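# Mount centrifuge rotor and tighten knob, or flag expired

## Task

The current date is 11 July 2030. Read the use-by date for the rotor on the card attached to the centrifuge. If that date has not yet passed, lower the rotor onto the centrifuge drive until it is fully seated. Then thread the knob onto the top of the shaft, run it down until it meets the rotor, and tighten it firmly. If the date has passed, do not mount the rotor: leave it where it stands and place the HOLD block on top of it. In either case the rotor must never be dropped.

## Robot and tools

Robot: two UR12e-style arms, left_arm and right_arm, each fitted with a Robotiq 2F-85 two-finger gripper and a wrist camera. Root links in the scene frame: left_arm at (-0.043, +0.498, 0) m, right_arm at (+0.011, -0.482, 0) m, both turned only slightly about z.

Frames. Scene frame: origin on the table surface halfway between the arms, +z up, +x away from the robot over the table, left_arm on the +y side. Camera names do not follow image sides. Each arm reports its end_effector_position (m), end_effector_quat_wxyz and velocities in its own base frame. Pose offsets also run along that arm's own base axes, and rotations turn about the Hand target position. Gripper axes: fingers point along +z, close along y; a block on the wrist sticks about 10 cm out along +x. end_effector_position is the spot between closed pads. Fingertips extend about 19 mm past it when closed and 6 mm when open.

Row layout (shared by execute_actions and move): 18 numbers, always both arms. Numbers 1-9 are left_arm: dx, dy, dz, rx, ry, rz, gripper position, force_limit, speed. Numbers 10-18 are the same for right_arm. dx..rz are offsets, not poses, measured from that arm's Hand target as it stood when the action or move began. Scale: 1.0 = 0.6 m or 180 degrees, range -1 to 1. rx, ry, rz form one rotation vector. Translations longer than 1.0 are shortened. Six zeros re-request the current Hand target. Gripper numbers are absolute settings in [-1, 1]. A 0 there is a real command, so repeat the last values to leave a gripper alone.

execute_actions(actions, cameras): actions is a list of actions. Each action has up to 15 rows, one per 1/30 s step. A shorter table repeats its last row. Every row counts from the action's start pose, not the previous row, and repeating an offset in a new action moves further. Images return only for an empty list or when cameras names them ("all", or names).

move(target, speed, blend, stop_force, zero, blocking, cameras): straight-line path to one row, or to a list of up to 15 rows. All rows count from the same starting Hand targets. speed is in m/s, 0.002 to 3.2 (default 0.25); rotation is limited to twice that in rad/s. It may be one value or one per target. blend is in m: corner rounding, where 0 means a full stop. stop_force is in N, 4 to 120, one value for both arms. It ends an arm's path when the wrist senses that much push against its travel, but not lighter ones or loose items tipping. Omit it when pulling away from a contact, and do not rely on it while the gripper rotates. zero (default true) re-zeros the sensor before the move. blocking=false returns early; it cannot be combined with stop_force. Paths last at most 10 s, do not avoid obstacles, and can overshoot when fast. The result adds a move: line giving the ending (done, off_target, moving, held, fault) and limits (paced = pose clipped, held = steps withheld). Keep paths away from an arm's own base.

wait(seconds 0-10, cameras): lets time pass with commands held. stop(cameras): brakes a running move. zoom_image(camera, region=[x0,y0,x1,y1] in pixels, at most 504x504): closer view of the latest image of cam_high, cam_low, cam_left_wrist or cam_right_wrist (all 896x504). Use it to read the card's date. zero_wrist_force(arm): subtracts the current reading from later ones. read_manual(section): licence texts only. finished_scene(scene=1): ends the scene for good.

Gripper: position +1 is fully open (85 mm), about -0.8 is where the pads touch, and -1 closes until blocked. speed is about 20 mm/s at -1, 85 at 0 and 150 at +1. force_limit with speed sets grip strength: a slow close gives roughly 30 N per pad at -1 and 100 N at +1. A fast close from a centimetre or more wider gives 120-245 N. To grip, send -1 and hold it, then look for object_status 2. Other codes: 0 moving, 1 blocked while opening, 3 at the requested spot or pads closed (a small item may still be held). New force or speed settings take effect only with a changed position (differs by at least 0.01). position_measured counts: 3 open, 78 = 60 mm, 130 = 40 mm, 180 = 20 mm, 230 = closed.

Results: Hand target is the last commanded pose after clipping, and the next offsets start from it. The gripper may sit short of it; send the gap as an offset if so. Orientation commands are clipped to 32 degrees from the measured one per step. Joint velocities may read "within noise". Wrist force and Wrist torque are in the end effector's axes, including the peak since the last shown reading. Positive joint torque points toward larger joint angles. Tool commands shows current gripper commands. MOTOR HOT appears from 70 °C; at 85 °C the arm brakes for 30-60 s.

Avoid: a contact torque at a joint's limit (pan/lift 293, elbow 133, wrists 48 N m) or about 150 N outside force on an arm. Either freezes that arm for 10 s; release the grip first if it is pinned. The arms are stiff, so commanding even slightly past a firm contact can fault. Approach slowly, using stop_force. To end a push, command back beyond where the gripper sits. Do not let the arms collide, and do not close a gripper on the other arm's fingers. Do not drop or swing the rotor, slam anything, or squeeze hard on a part still resting on a support. Do not knock anything off the table or leave it off the table. Loose items may get nudged at random.

Each tool is called after "Request:" by a JSON object that holds its "name" and its "arguments", one argument or row to a line.

## Session

Request:
{"name": "execute_actions", "arguments": {
  "actions": []
}}

Scene clock: 0.00 s.
left_arm: end_effector_position=(+0.5196, +0.0285, +0.3519) position_measured=3 object_status=3 end_effector_quat_wxyz=(-0.146, +0.945, +0.192, +0.221) | right_arm: end_effector_position=(+1.2469, -0.1216, +0.2645) position_measured=3 object_status=3 end_effector_quat_wxyz=(+0.050, +0.897, -0.304, +0.318)
Joint positions: left_arm=[-0.599 -2.059 2.305 -1.927 -1.045 2.171] | right_arm=[3.264 -2.367 -1.101 -0.681 1.216 -2.468]
Joint velocities: within noise
Joint torques (N m): no reading
Motor temperatures (°C): left_arm=[33 48 36 32 49 52] | right_arm=[38 41 31 42 41 43]
Wrist force (N): no reading
Wrist torque (N m): no reading
Wrist force, peak (N): no reading
Hand target: left_arm +0.5196, +0.0285, +0.3519; -0.146, +0.945, +0.192, +0.221 | right_arm +1.2469, -0.1216, +0.2645; +0.050, +0.897, -0.304, +0.318
Tool commands: left_gripper/position=+1.0 left_gripper/force_limit=+1.0 left_gripper/speed=+1.0 right_gripper/position=+1.0 right_gripper/force_limit=+1.0 right_gripper/speed=+1.0

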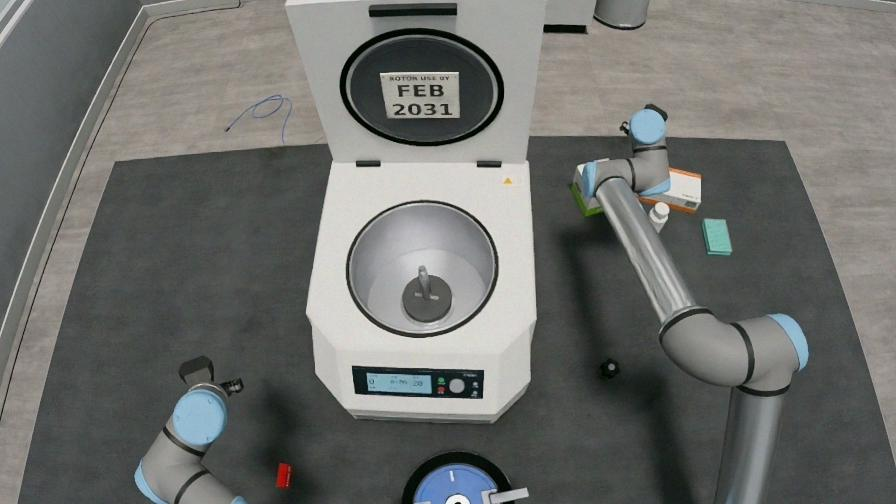

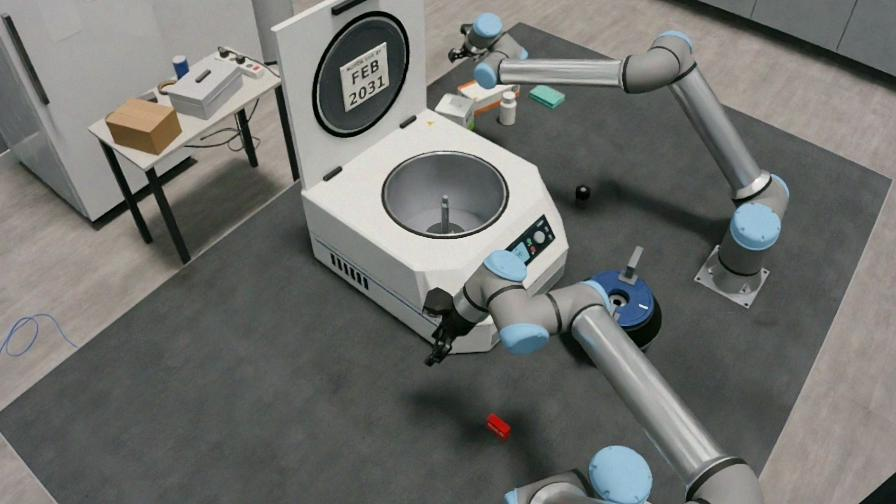

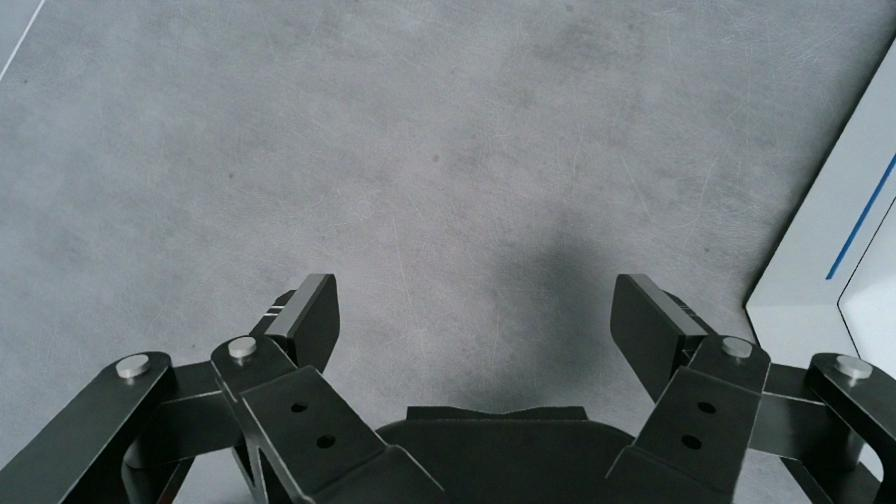

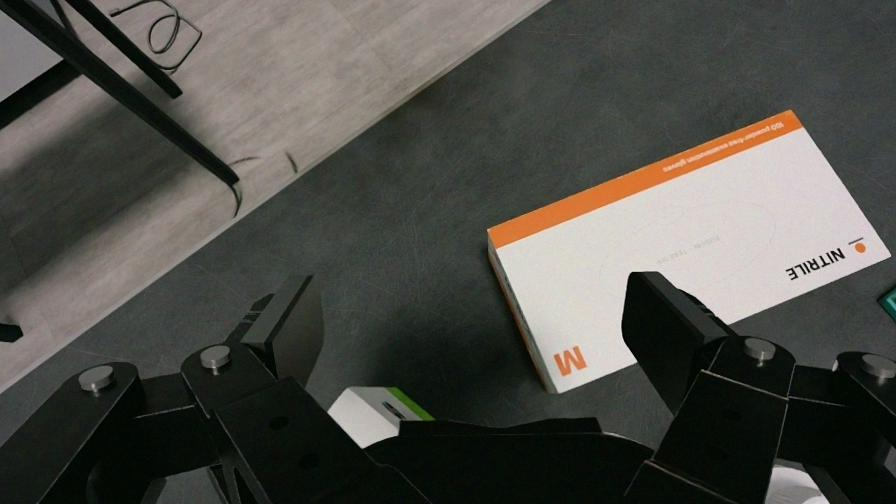

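Request:
{"name": "zoom_image", "arguments": {
  "camera": "cam_low",
  "region": [540, 220, 700, 370]
}}

Request:
{"name": "zoom_image", "arguments": {
  "camera": "cam_high",
  "region": [340, 400, 640, 504]
}}

Request:
{"name": "zoom_image", "arguments": {
  "camera": "cam_high",
  "region": [340, 190, 510, 340]
}}

Request:
{"name": "zoom_image", "arguments": {
  "camera": "cam_low",
  "region": [370, 140, 610, 270]
}}

Request:
{"name": "zoom_image", "arguments": {
  "camera": "cam_high",
  "region": [590, 350, 630, 390]
}}

Scaled by 3.150 from the camera's 896x504 image, which has a finer 1280x720 frame.

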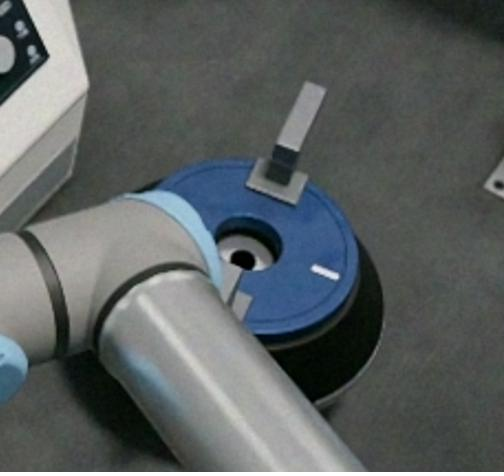

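Scaled by 1.680 from the camera's 896x504 image, which has a finer 1280x720 frame.

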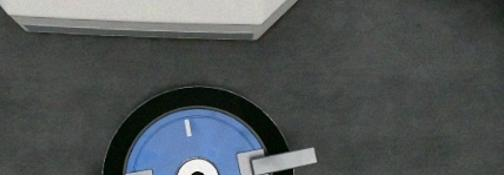

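Scaled by 2.965 from the camera's 896x504 image, which has a finer 1280x720 frame.

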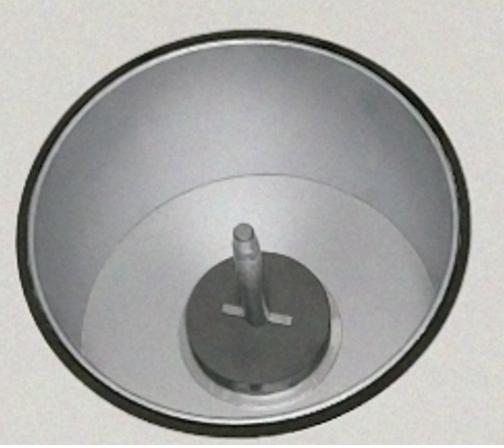

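Scaled by 2.100 from the camera's 896x504 image, which has a finer 1280x720 frame.

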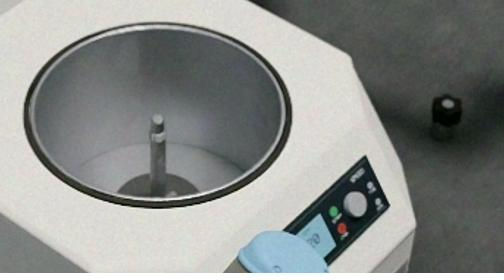

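Scaled by 12.600 from the camera's 896x504 image, which has a finer 1280x720 frame.

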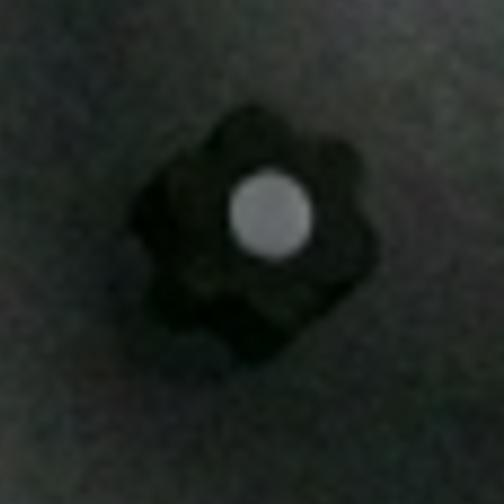

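Request:
{"name": "move", "arguments": {
  "target": [-0.216,-0.897,0.163,-0.117,0.124,-0.016,1,1,1,-0.96,0.19,0.06,0.098,0.184,-0.003,1,1,1],
  "speed": 0.4,
  "cameras": ["all"]
}}

Scene clock: 4.93 s.
left_arm: end_effector_position=(+0.3900, -0.5096, +0.4496) position_measured=3 object_status=3 end_effector_quat_wxyz=(+0.000, +0.985, +0.174, +0.000) | right_arm: end_effector_position=(+0.6711, -0.0076, +0.3005) position_measured=3 object_status=3 end_effector_quat_wxyz=(+0.000, +0.945, -0.326, +0.000)
Joint positions: left_arm=[-1.192 -1.687 1.784 -1.667 -1.571 1.6] | right_arm=[3.393 -1.565 -1.952 -1.196 1.571 -2.226]
Joint torques (N m): left_arm=[-22.56 -23.72 -60.08 -7.17 -3.4 -2.57] | right_arm=[13.12 62.76 44.29 1.69 2.49 3.47]
Wrist force (N): left_arm=[-0.1 -0.1 -0.8] | right_arm=[0.0 0.2 0.2]
Wrist torque (N m): left_arm=[0.03 0.20 0.02] | right_arm=[-0.12 -0.23 0.13]
Wrist force, peak (N): left_arm=[-1.5 2.1 -1.0] | right_arm=[-2.4 1.8 0.1]
Hand target: left_arm +0.3900, -0.5097, +0.4497; +0.000, +0.985, +0.174, +0.000 | right_arm +0.6709, -0.0076, +0.3005; +0.000, +0.945, -0.326, +0.000
Off the commanded pose: left_arm 0.000 m, 0 deg | right_arm 0.000 m, 0 deg.
move: done
camera_calibration:
cam_left_wrist: T_world_to_cam=[[0.325, -0.94569, -0.00667706, -0.595561], [-0.879404, -0.304802, 0.365711, 0.0411262], [-0.347885, -0.112984, -0.930704, 0.621935], [0, 0, 0, 1]] pos_world=[0.446085, -0.480412, 0.559821]
cam_right_wrist: T_world_to_cam=[[-0.629187, -0.776816, 0.0260888, 0.410682], [-0.722973, 0.59724, 0.347296, 0.405752], [-0.285366, 0.199652, -0.937393, 0.600828], [0, 0, 0, 1]] pos_world=[0.723199, -0.0432635, 0.411582]

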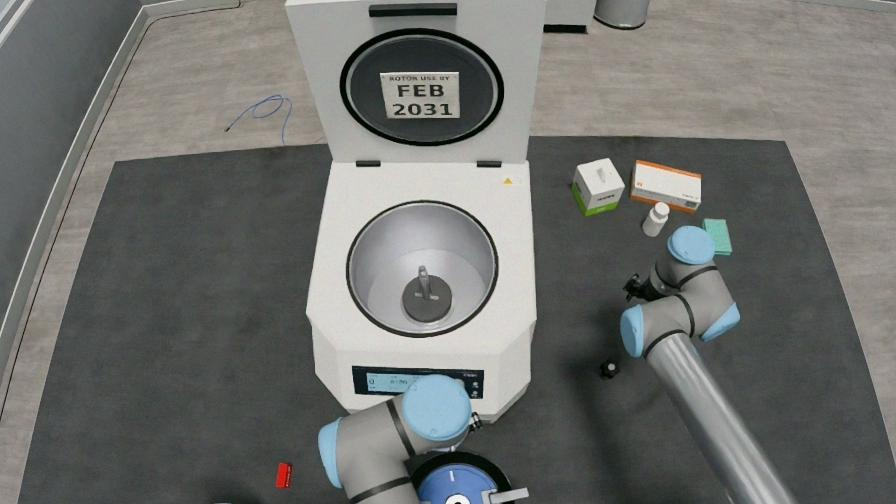

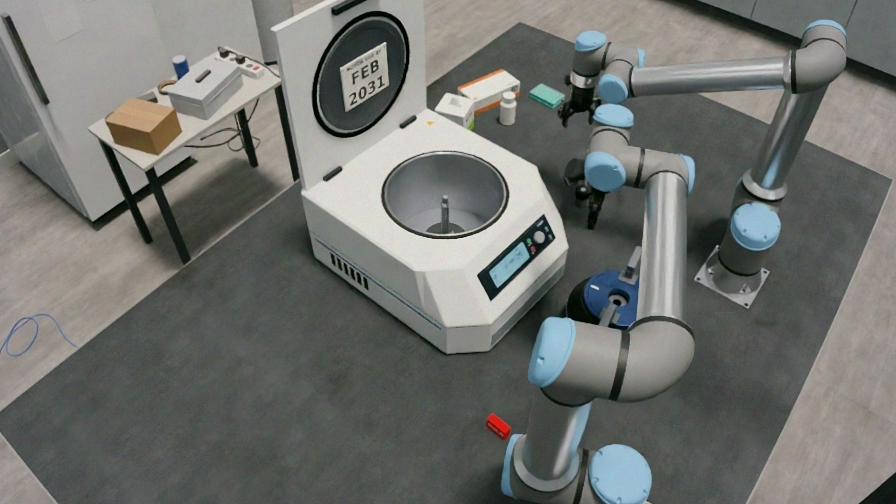

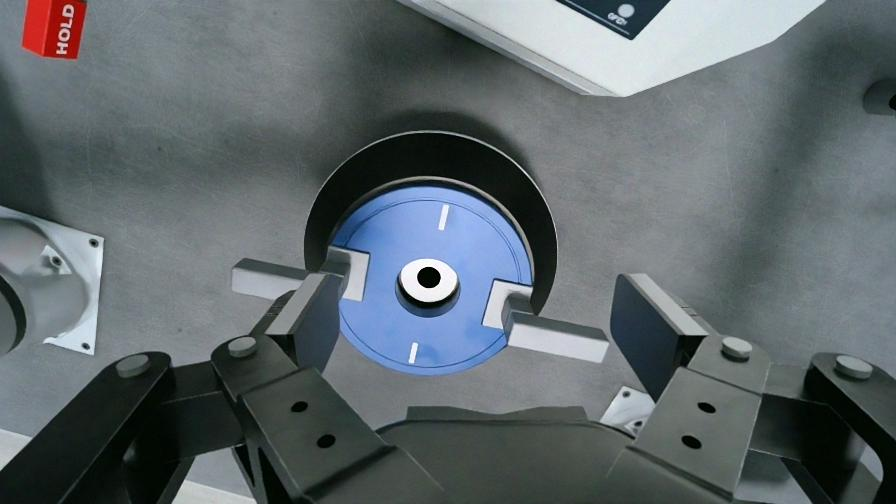

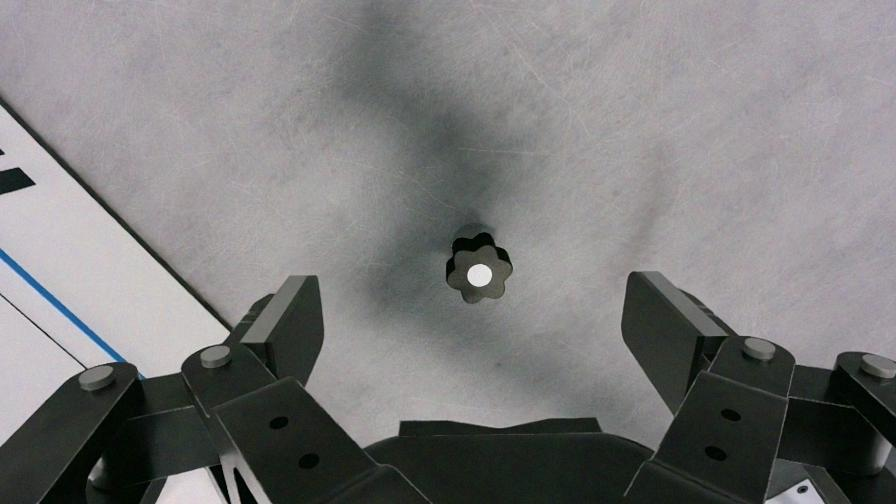

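Request:
{"name": "zoom_image", "arguments": {
  "camera": "cam_left_wrist",
  "region": [220, 120, 620, 390]
}}

Request:
{"name": "zoom_image", "arguments": {
  "camera": "cam_low",
  "region": [550, 230, 690, 350]
}}

Scaled by 1.260 from the camera's 896x504 image, which has a finer 1280x720 frame.

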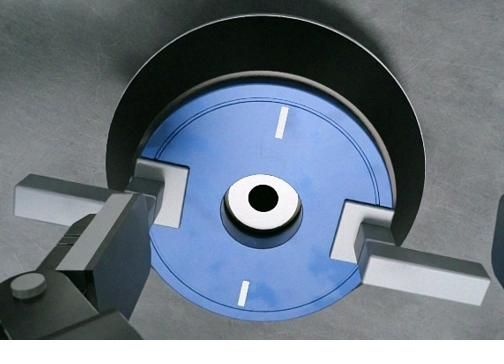

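Scaled by 3.600 from the camera's 896x504 image, which has a finer 1280x720 frame.

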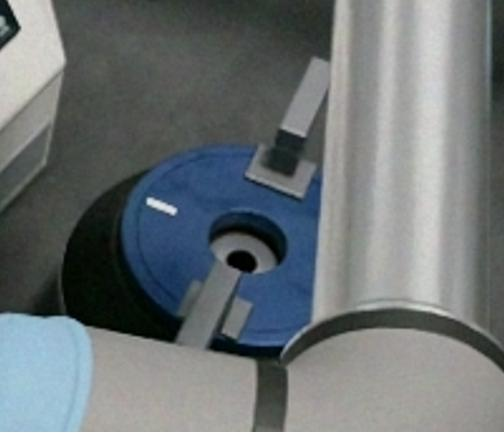

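Request:
{"name": "move", "arguments": {
  "target": [0,0.25,0,0,0,0,1,1,1,0.223,0.647,0.417,0,0,-0.289,1,1,1],
  "speed": 0.4,
  "cameras": ["all"]
}}

Request:
{"name": "zoom_image", "arguments": {
  "camera": "cam_left_wrist",
  "region": [300, 100, 804, 390]
}}

Request:
{"name": "zoom_image", "arguments": {
  "camera": "cam_low",
  "region": [550, 230, 690, 350]
}}

Request:
{"name": "zoom_image", "arguments": {
  "camera": "cam_right_wrist",
  "region": [250, 50, 650, 390]
}}

Scene clock: 10.43 s.
left_arm: end_effector_position=(+0.3900, -0.3597, +0.4497) position_measured=3 object_status=3 end_effector_quat_wxyz=(+0.000, +0.985, +0.174, +0.000) | right_arm: end_effector_position=(+0.8047, +0.3805, +0.5507) position_measured=3 object_status=3 end_effector_quat_wxyz=(+0.000, +0.707, -0.708, +0.000)
Joint positions: left_arm=[-1.079 -1.885 1.937 -1.622 -1.571 1.713] | right_arm=[3.78 -1.879 -1.14 -1.693 1.57 -0.93]
Joint torques (N m): left_arm=[18.61 -42.3 -41.04 -1.38 -0.79 1.68] | right_arm=[11.56 70.18 61.56 1.06 -4.19 3.32]
Wrist force (N): left_arm=[0.2 -0.2 -0.3] | right_arm=[-0.2 0.6 0.2]
Wrist torque (N m): left_arm=[0.05 0.14 -0.28] | right_arm=[-0.07 -0.20 0.12]
Wrist force, peak (N): left_arm=[0.7 -1.2 -0.8] | right_arm=[0.8 3.2 1.8]
Hand target: left_arm +0.3900, -0.3597, +0.4497; +0.000, +0.985, +0.174, +0.000 | right_arm +0.8047, +0.3806, +0.5507; +0.000, +0.707, -0.708, +0.000
Off the commanded pose: left_arm 0.000 m, 0 deg | right_arm 0.000 m, 0 deg.
move: done
camera_calibration:
cam_left_wrist: T_world_to_cam=[[0.324917, -0.945719, -0.00664328, -0.453793], [-0.879422, -0.304709, 0.365744, 0.0868363], [-0.347916, -0.112994, -0.930692, 0.638875], [0, 0, 0, 1]] pos_world=[0.446085, -0.330512, 0.559821]
cam_right_wrist: T_world_to_cam=[[-0.999502, 0.0178453, 0.0260293, 0.785377], [0.0257814, 0.937393, 0.347318, -0.548263], [-0.0182017, 0.347816, -0.937386, 0.524654], [0, 0, 0, 1]] pos_world=[0.80867, 0.31744, 0.661782]

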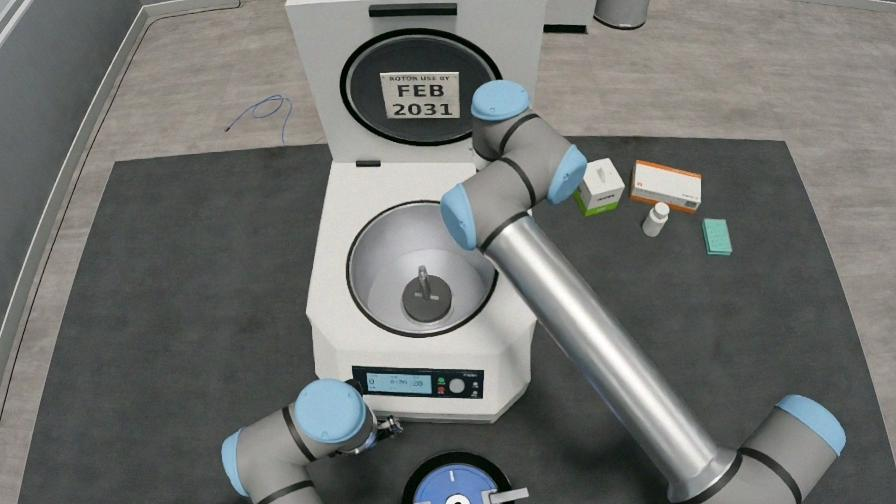

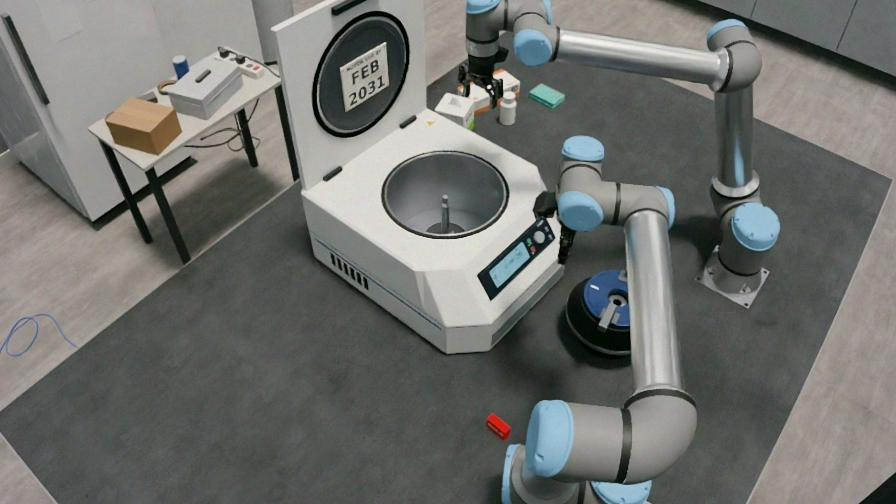

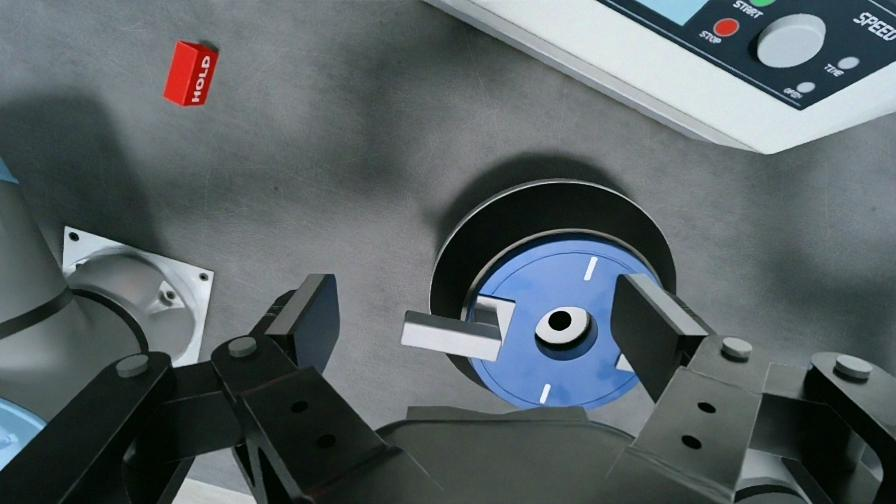

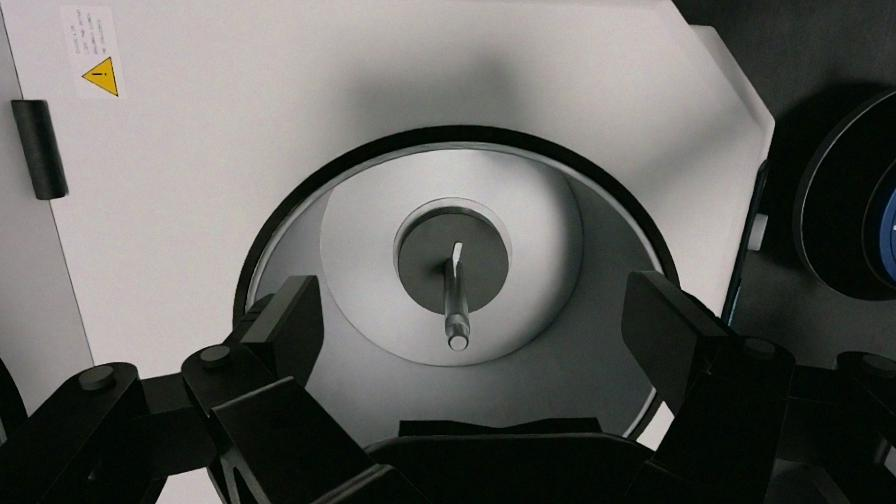

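Scaled by 1.000.

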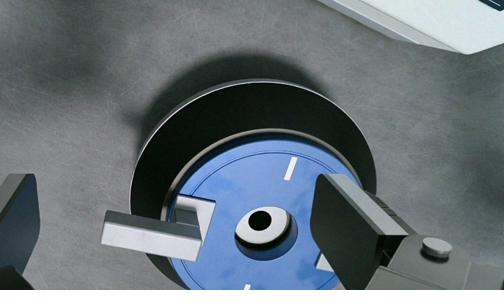

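Scaled by 3.600 from the camera's 896x504 image, which has a finer 1280x720 frame.

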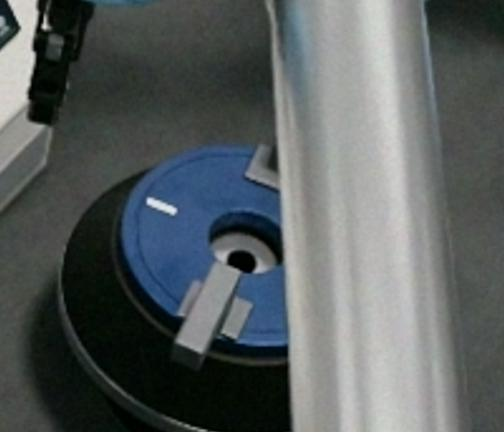

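Scaled by 1.260 from the camera's 896x504 image, which has a finer 1280x720 frame.

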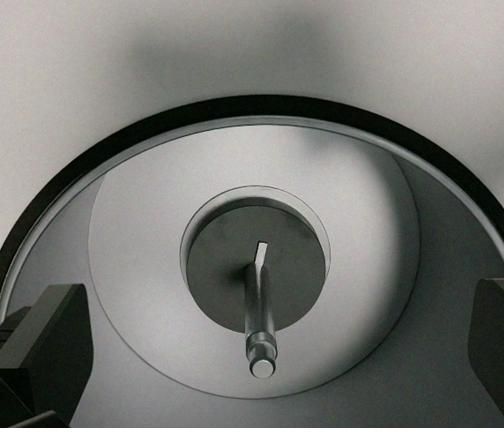

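Request:
{"name": "move", "arguments": {
  "target": [-0.268,-0.0605,-0.15,0,0,0.4256,1,1,1,-0.9695,-0.0743,-0.2,0,0,-0.95,1,1,1],
  "speed": 0.5,
  "cameras": ["all"]
}}

Request:
{"name": "zoom_image", "arguments": {
  "camera": "cam_left_wrist",
  "region": [200, 0, 704, 420]
}}

Request:
{"name": "zoom_image", "arguments": {
  "camera": "cam_right_wrist",
  "region": [200, 0, 704, 420]
}}

Scene clock: 18.77 s.
left_arm: end_effector_position=(+0.2292, -0.3960, +0.3597) position_measured=3 object_status=3 end_effector_quat_wxyz=(+0.000, +0.665, +0.747, +0.000) | right_arm: end_effector_position=(+0.2231, +0.3360, +0.4307) position_measured=3 object_status=3 end_effector_quat_wxyz=(+0.000, +0.650, +0.760, +0.000)
Joint positions: left_arm=[-1.436 -2.011 2.171 -1.732 -1.572 0.019] | right_arm=[4.572 -1.007 -2.107 -1.599 1.571 2.846]
Joint torques (N m): left_arm=[-21.36 -31.62 -40.46 -7.19 2.92 -2.43] | right_arm=[12.16 17.88 48.45 1.7 -4.27 3.09]
Wrist force (N): left_arm=[0.5 0.2 -0.8] | right_arm=[0.0 0.5 0.3]
Wrist torque (N m): left_arm=[0.10 0.11 -0.02] | right_arm=[-0.09 -0.27 0.11]
Wrist force, peak (N): left_arm=[1.0 -0.5 -0.5] | right_arm=[0.2 -1.5 0.1]
Hand target: left_arm +0.2292, -0.3960, +0.3597; +0.000, +0.665, +0.747, +0.000 | right_arm +0.2230, +0.3360, +0.4307; +0.000, +0.650, +0.760, +0.000
Off the commanded pose: left_arm 0.000 m, 0 deg | right_arm 0.000 m, 0 deg.
move: done
camera_calibration:
cam_left_wrist: T_world_to_cam=[[0.99526, 0.0970293, -0.00660513, -0.177224], [0.092712, -0.926077, 0.365768, -0.5016], [0.0293734, -0.364647, -0.930683, 0.308937], [0, 0, 0, 1]] pos_world=[0.213814, -0.334671, 0.469821]
cam_right_wrist: T_world_to_cam=[[0.989988, 0.138733, 0.0260265, -0.276419], [0.121184, -0.929907, 0.347256, 0.156327], [0.072378, -0.340625, -0.937409, 0.628192], [0, 0, 0, 1]] pos_world=[0.20924, 0.397695, 0.541782]

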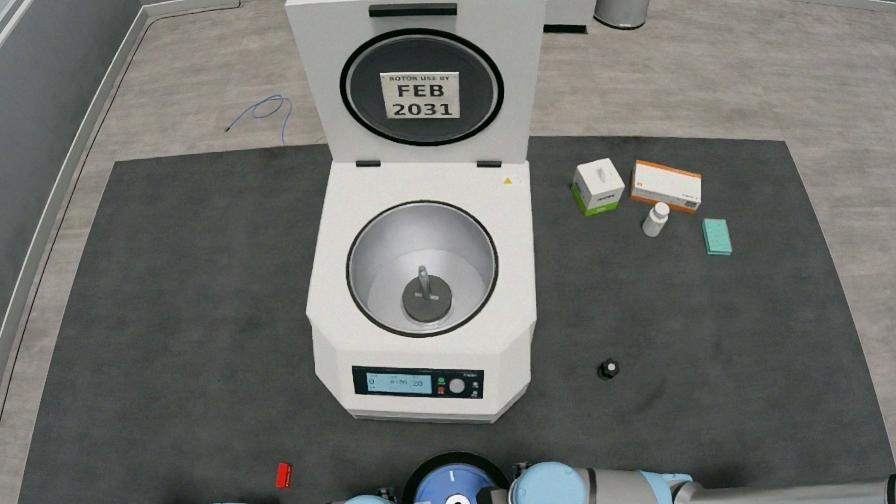

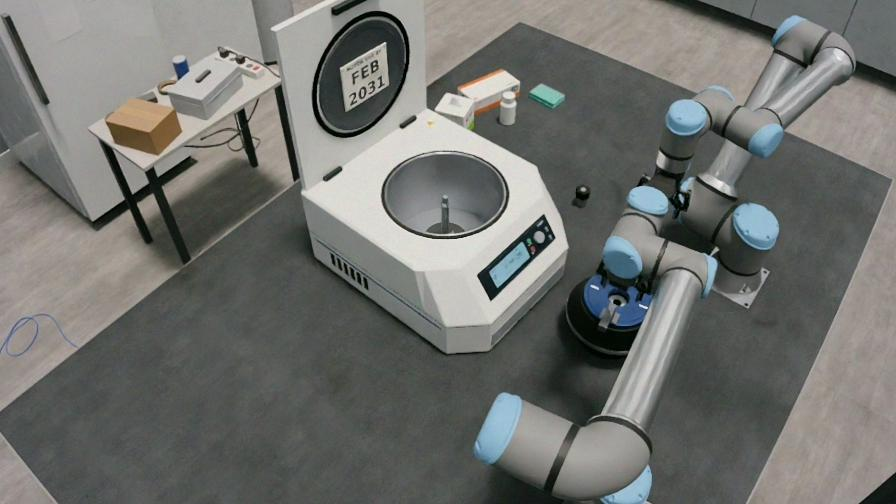

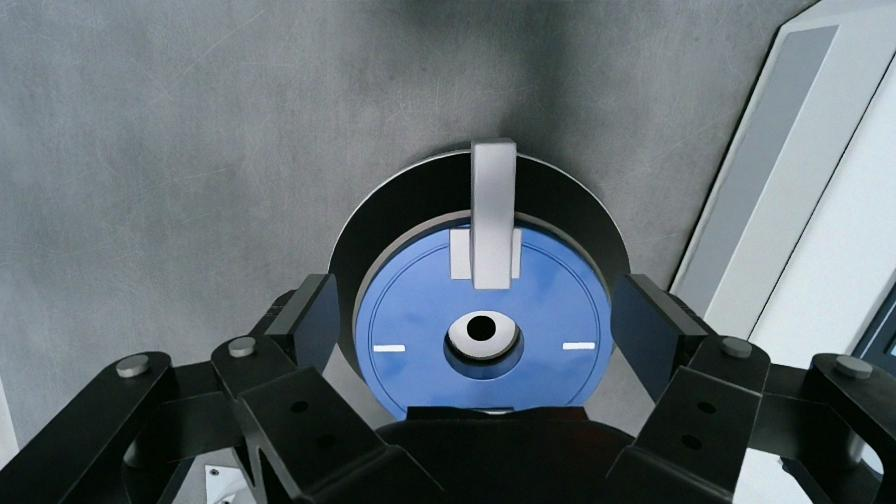

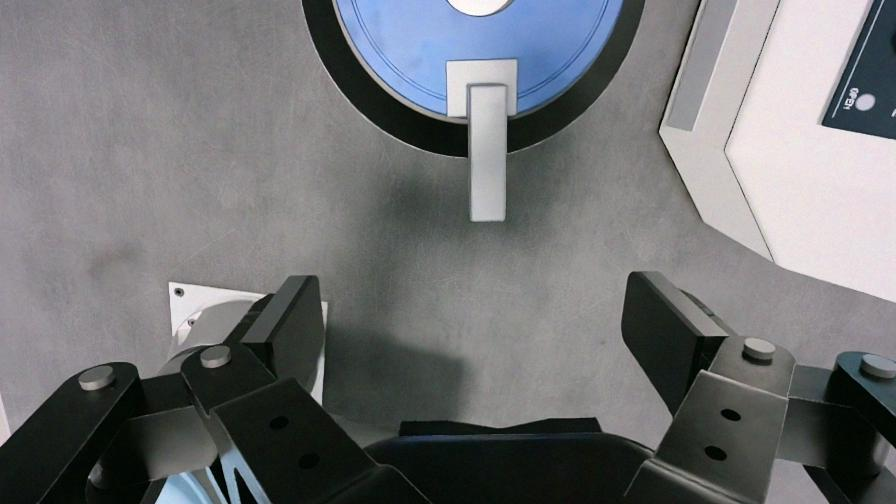

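Scaled by 1.000.

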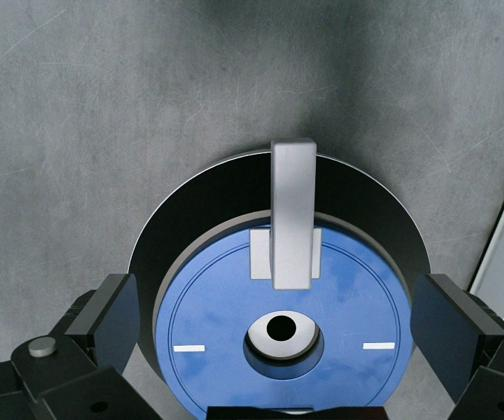

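Scaled by 1.000.

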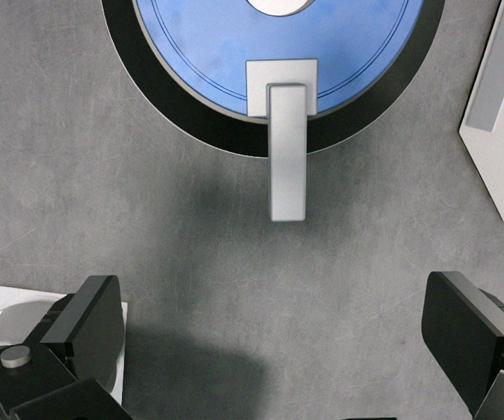

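Request:
{"name": "move", "arguments": {
  "target": [0.0238,0.0028,-0.1,0,0,0,1,1,1,0.045,0.015,-0.217,0,0,0,1,1,1],
  "cameras": ["cam_left_wrist","cam_right_wrist","cam_low"]
}}

Request:
{"name": "zoom_image", "arguments": {
  "camera": "cam_low",
  "region": [560, 160, 720, 360]
}}

Scene clock: 22.00 s.
left_arm: end_effector_position=(+0.2435, -0.3943, +0.2997) position_measured=3 object_status=3 end_effector_quat_wxyz=(+0.000, +0.665, +0.747, +0.000) | right_arm: end_effector_position=(+0.2500, +0.3450, +0.3006) position_measured=3 object_status=3 end_effector_quat_wxyz=(+0.000, +0.650, +0.760, +0.000)
Joint positions: left_arm=[-1.402 -1.971 2.257 -1.857 -1.572 0.053] | right_arm=[4.506 -1.086 -2.3 -1.326 1.571 2.78]
Joint torques (N m): left_arm=[18.19 4.15 -38.88 -7.33 -2.32 1.78] | right_arm=[-11.64 -4.22 46.68 8.79 3.01 -4.93]
Wrist force (N): left_arm=[0.4 -0.4 -0.5] | right_arm=[0.0 0.4 0.0]
Wrist torque (N m): left_arm=[-0.02 0.10 -0.27] | right_arm=[-0.09 -0.23 0.36]
Wrist force, peak (N): left_arm=[0.3 -0.5 -2.0] | right_arm=[-0.3 1.0 2.6]
Hand target: left_arm +0.2435, -0.3943, +0.2997; +0.000, +0.665, +0.747, +0.000 | right_arm +0.2500, +0.3450, +0.3005; +0.000, +0.650, +0.760, +0.000
Off the commanded pose: left_arm 0.000 m, 0 deg | right_arm 0.000 m, 0 deg.
move: done
camera_calibration:
cam_left_wrist: T_world_to_cam=[[0.99526, 0.0970289, -0.006605, -0.192017], [0.0927116, -0.926077, 0.365768, -0.479441], [0.0293734, -0.364647, -0.930683, 0.253389], [0, 0, 0, 1]] pos_world=[0.228114, -0.332971, 0.409921]
cam_right_wrist: T_world_to_cam=[[0.989993, 0.138672, 0.0261412, -0.301035], [0.12108, -0.929885, 0.347352, 0.206577], [0.0724762, -0.340711, -0.93737, 0.507342], [0, 0, 0, 1]] pos_world=[0.23624, 0.406695, 0.411682]
Images, in order (width x height): cam_low 896x504, cam_left_wrist 896x504, cam_right_wrist 896x504.

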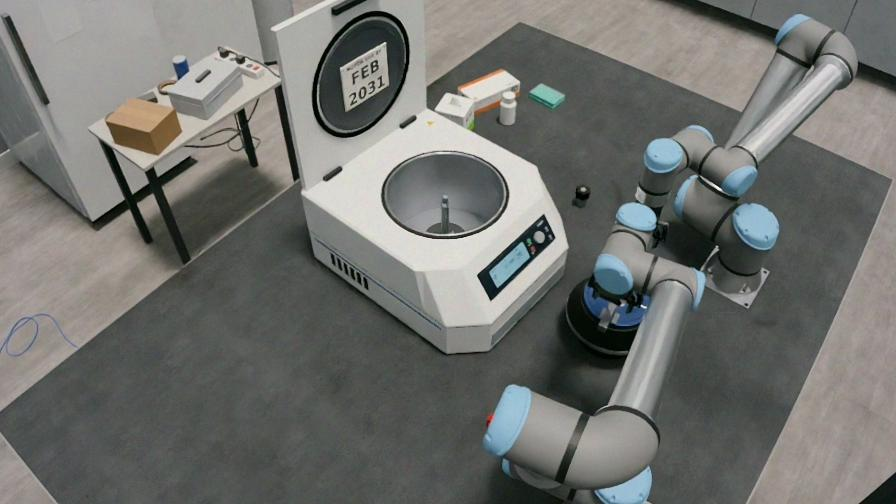

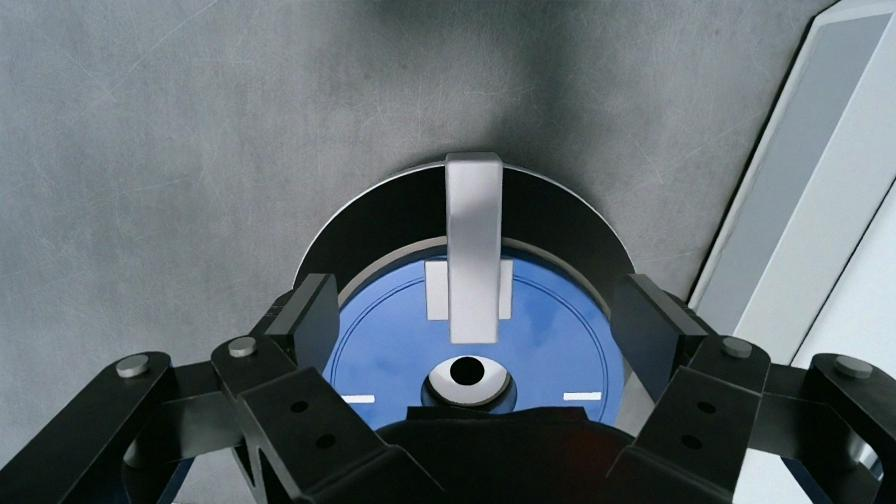

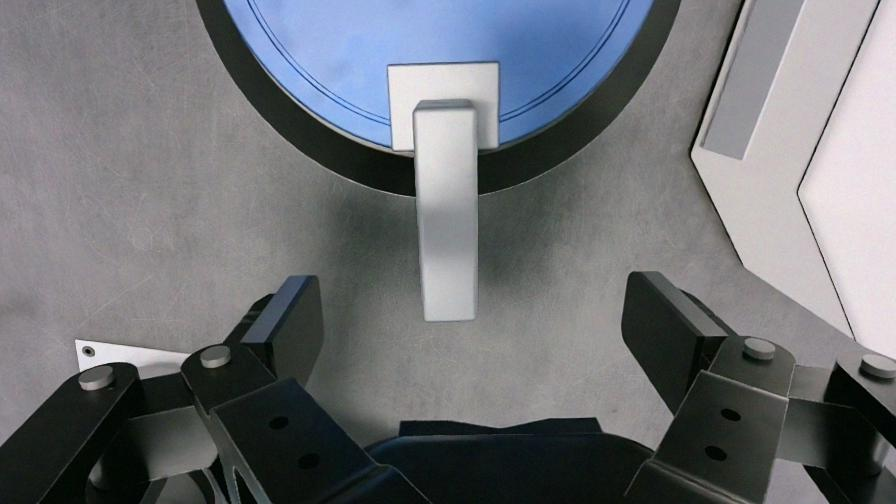

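Scaled by 2.520 from the camera's 896x504 image, which has a finer 1280x720 frame.

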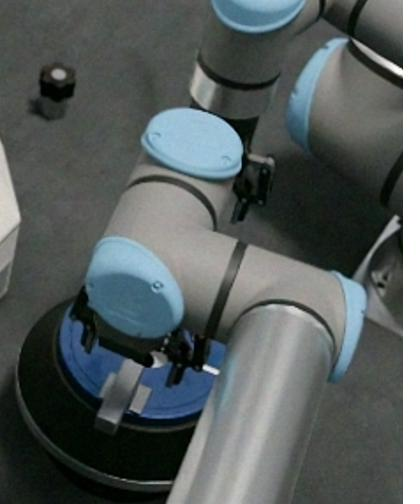

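Request:
{"name": "move", "arguments": {
  "target": [0.0033,0.0003,-0.1328,0,0,0,1,1,1,-0.0075,-0.0012,-0.1343,0,0,0,1,1,1],
  "speed": 0.1,
  "stop_force": 12,
  "cameras": ["cam_left_wrist","cam_right_wrist"]
}}

Scene clock: 26.90 s.
left_arm: end_effector_position=(+0.2454, -0.3941, +0.2200) position_measured=3 object_status=3 end_effector_quat_wxyz=(+0.000, +0.665, +0.747, +0.000) | right_arm: end_effector_position=(+0.2455, +0.3443, +0.2199) position_measured=3 object_status=3 end_effector_quat_wxyz=(+0.000, +0.650, +0.760, +0.000)
Joint positions: left_arm=[-1.398 -1.904 2.368 -2.035 -1.572 0.058] | right_arm=[4.517 -1.139 -2.423 -1.15 1.571 2.791]
Joint torques (N m): left_arm=[18.38 1.43 -35.97 -7.05 -1.71 2] | right_arm=[11.18 -1.42 44.41 8.73 0.58 3.43]
Wrist force (N): left_arm=[0.2 -0.2 -0.6] | right_arm=[-0.4 0.5 0.4]
Wrist torque (N m): left_arm=[0.04 0.12 -0.28] | right_arm=[-0.09 -0.14 0.13]
Wrist force, peak (N): left_arm=[0.1 -0.4 -1.7] | right_arm=[-0.1 0.7 -1.5]
Hand target: left_arm +0.2454, -0.3941, +0.2200; +0.000, +0.665, +0.747, +0.000 | right_arm +0.2455, +0.3443, +0.2199; +0.000, +0.650, +0.760, +0.000
Off the commanded pose: left_arm 0.000 m, 0 deg | right_arm 0.000 m, 0 deg.
move: done
camera_calibration:
cam_left_wrist: T_world_to_cam=[[0.99525, 0.0971216, -0.00664056, -0.194509], [0.0928108, -0.926067, 0.365768, -0.450309], [0.0293744, -0.364648, -0.930682, 0.179227], [0, 0, 0, 1]] pos_world=[0.230114, -0.332771, 0.330221]
cam_right_wrist: T_world_to_cam=[[0.989993, 0.138672, 0.0261412, -0.29436], [0.12108, -0.929885, 0.347352, 0.234409], [0.0724762, -0.340711, -0.93737, 0.43175], [0, 0, 0, 1]] pos_world=[0.23174, 0.405895, 0.330982]
Images, in order (width x height): cam_left_wrist 896x504, cam_right_wrist 896x504.

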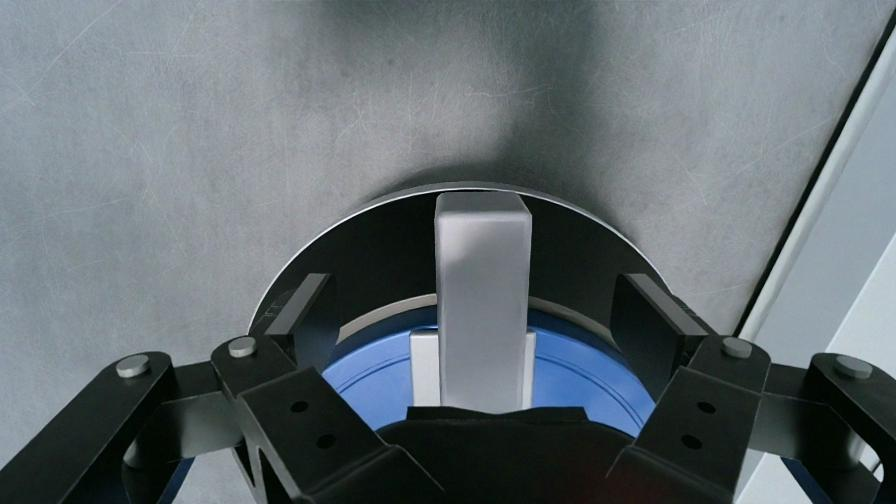

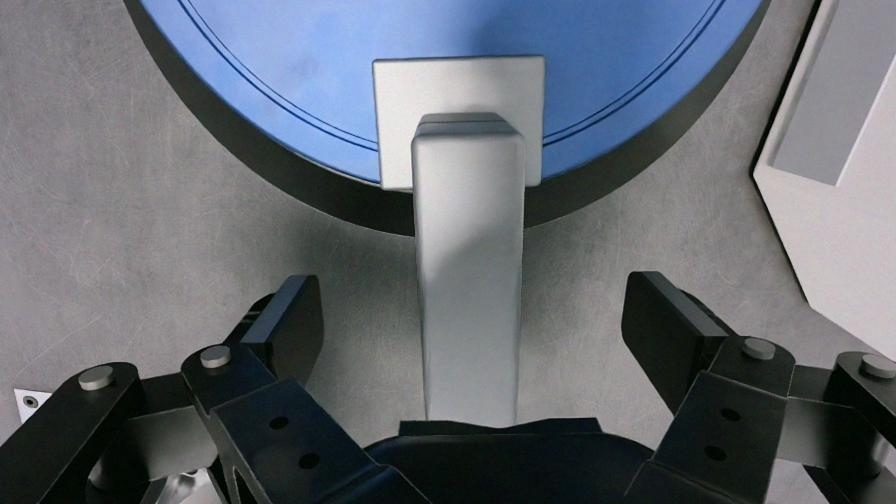

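Request:
{"name": "move", "arguments": {
  "target": [
    [0.0033,0.0003,0,0,0,0,1,0.3,-1,0,0,0,0,0,0,1,0.3,-1],
    [0.0033,0.0003,0,0,0,0,-1,0.3,-1,0,0,0,0,0,0,-1,0.3,-1]
  ],
  "speed": 0.1,
  "cameras": ["cam_left_wrist","cam_right_wrist"]
}}

Scene clock: 31.87 s.
left_arm: end_effector_position=(+0.2474, -0.3940, +0.2200) position_measured=172 object_status=0 end_effector_quat_wxyz=(+0.000, +0.665, +0.747, +0.000) | right_arm: end_effector_position=(+0.2455, +0.3443, +0.2199) position_measured=171 object_status=0 end_effector_quat_wxyz=(+0.000, +0.650, +0.760, +0.000)
Joint positions: left_arm=[-1.393 -1.902 2.367 -2.036 -1.572 0.062] | right_arm=[4.517 -1.139 -2.423 -1.15 1.571 2.791]
Joint torques (N m): left_arm=[16.39 -0.62 -42.3 -7.13 4.87 1.86] | right_arm=[5.93 -0.08 45.28 8.27 -2.6 3.37]
Wrist force (N): left_arm=[29.4 -11.9 -40.6] | right_arm=[-26.0 -21.1 -43.4]
Wrist torque (N m): left_arm=[0.47 0.07 -1.07] | right_arm=[0.36 0.01 -1.24]
Wrist force, peak (N): left_arm=[29.6 -12.0 -40.4] | right_arm=[-26.0 -21.3 -43.9]
Hand target: left_arm +0.2474, -0.3939, +0.2200; +0.000, +0.665, +0.747, +0.000 | right_arm +0.2455, +0.3443, +0.2199; +0.000, +0.650, +0.760, +0.000
Off the commanded pose: left_arm 0.000 m, 0 deg | right_arm 0.000 m, 0 deg.
move: done
camera_calibration:
cam_left_wrist: T_world_to_cam=[[0.995254, 0.0970816, -0.00674248, -0.196489], [0.0928083, -0.926036, 0.365846, -0.450418], [0.0292732, -0.364736, -0.930651, 0.179188], [0, 0, 0, 1]] pos_world=[0.232113, -0.332671, 0.330221]
cam_right_wrist: T_world_to_cam=[[0.989993, 0.138672, 0.0261412, -0.294374], [0.12108, -0.929885, 0.347352, 0.234502], [0.0724762, -0.340711, -0.93737, 0.431784], [0, 0, 0, 1]] pos_world=[0.23174, 0.405995, 0.330982]
Images, in order (width x height): cam_left_wrist 896x504, cam_right_wrist 896x504.

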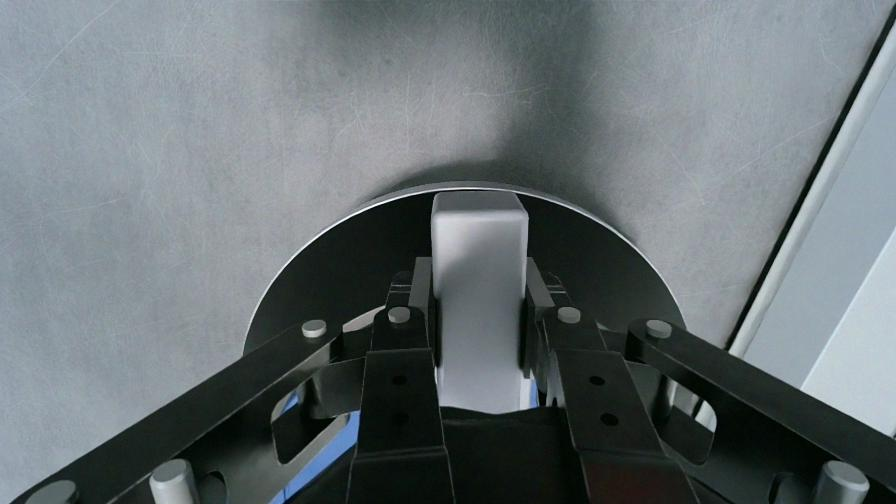

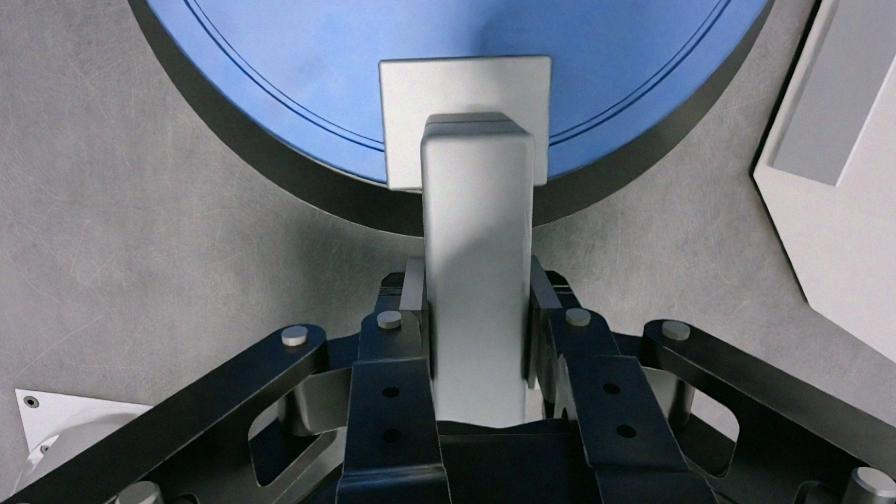

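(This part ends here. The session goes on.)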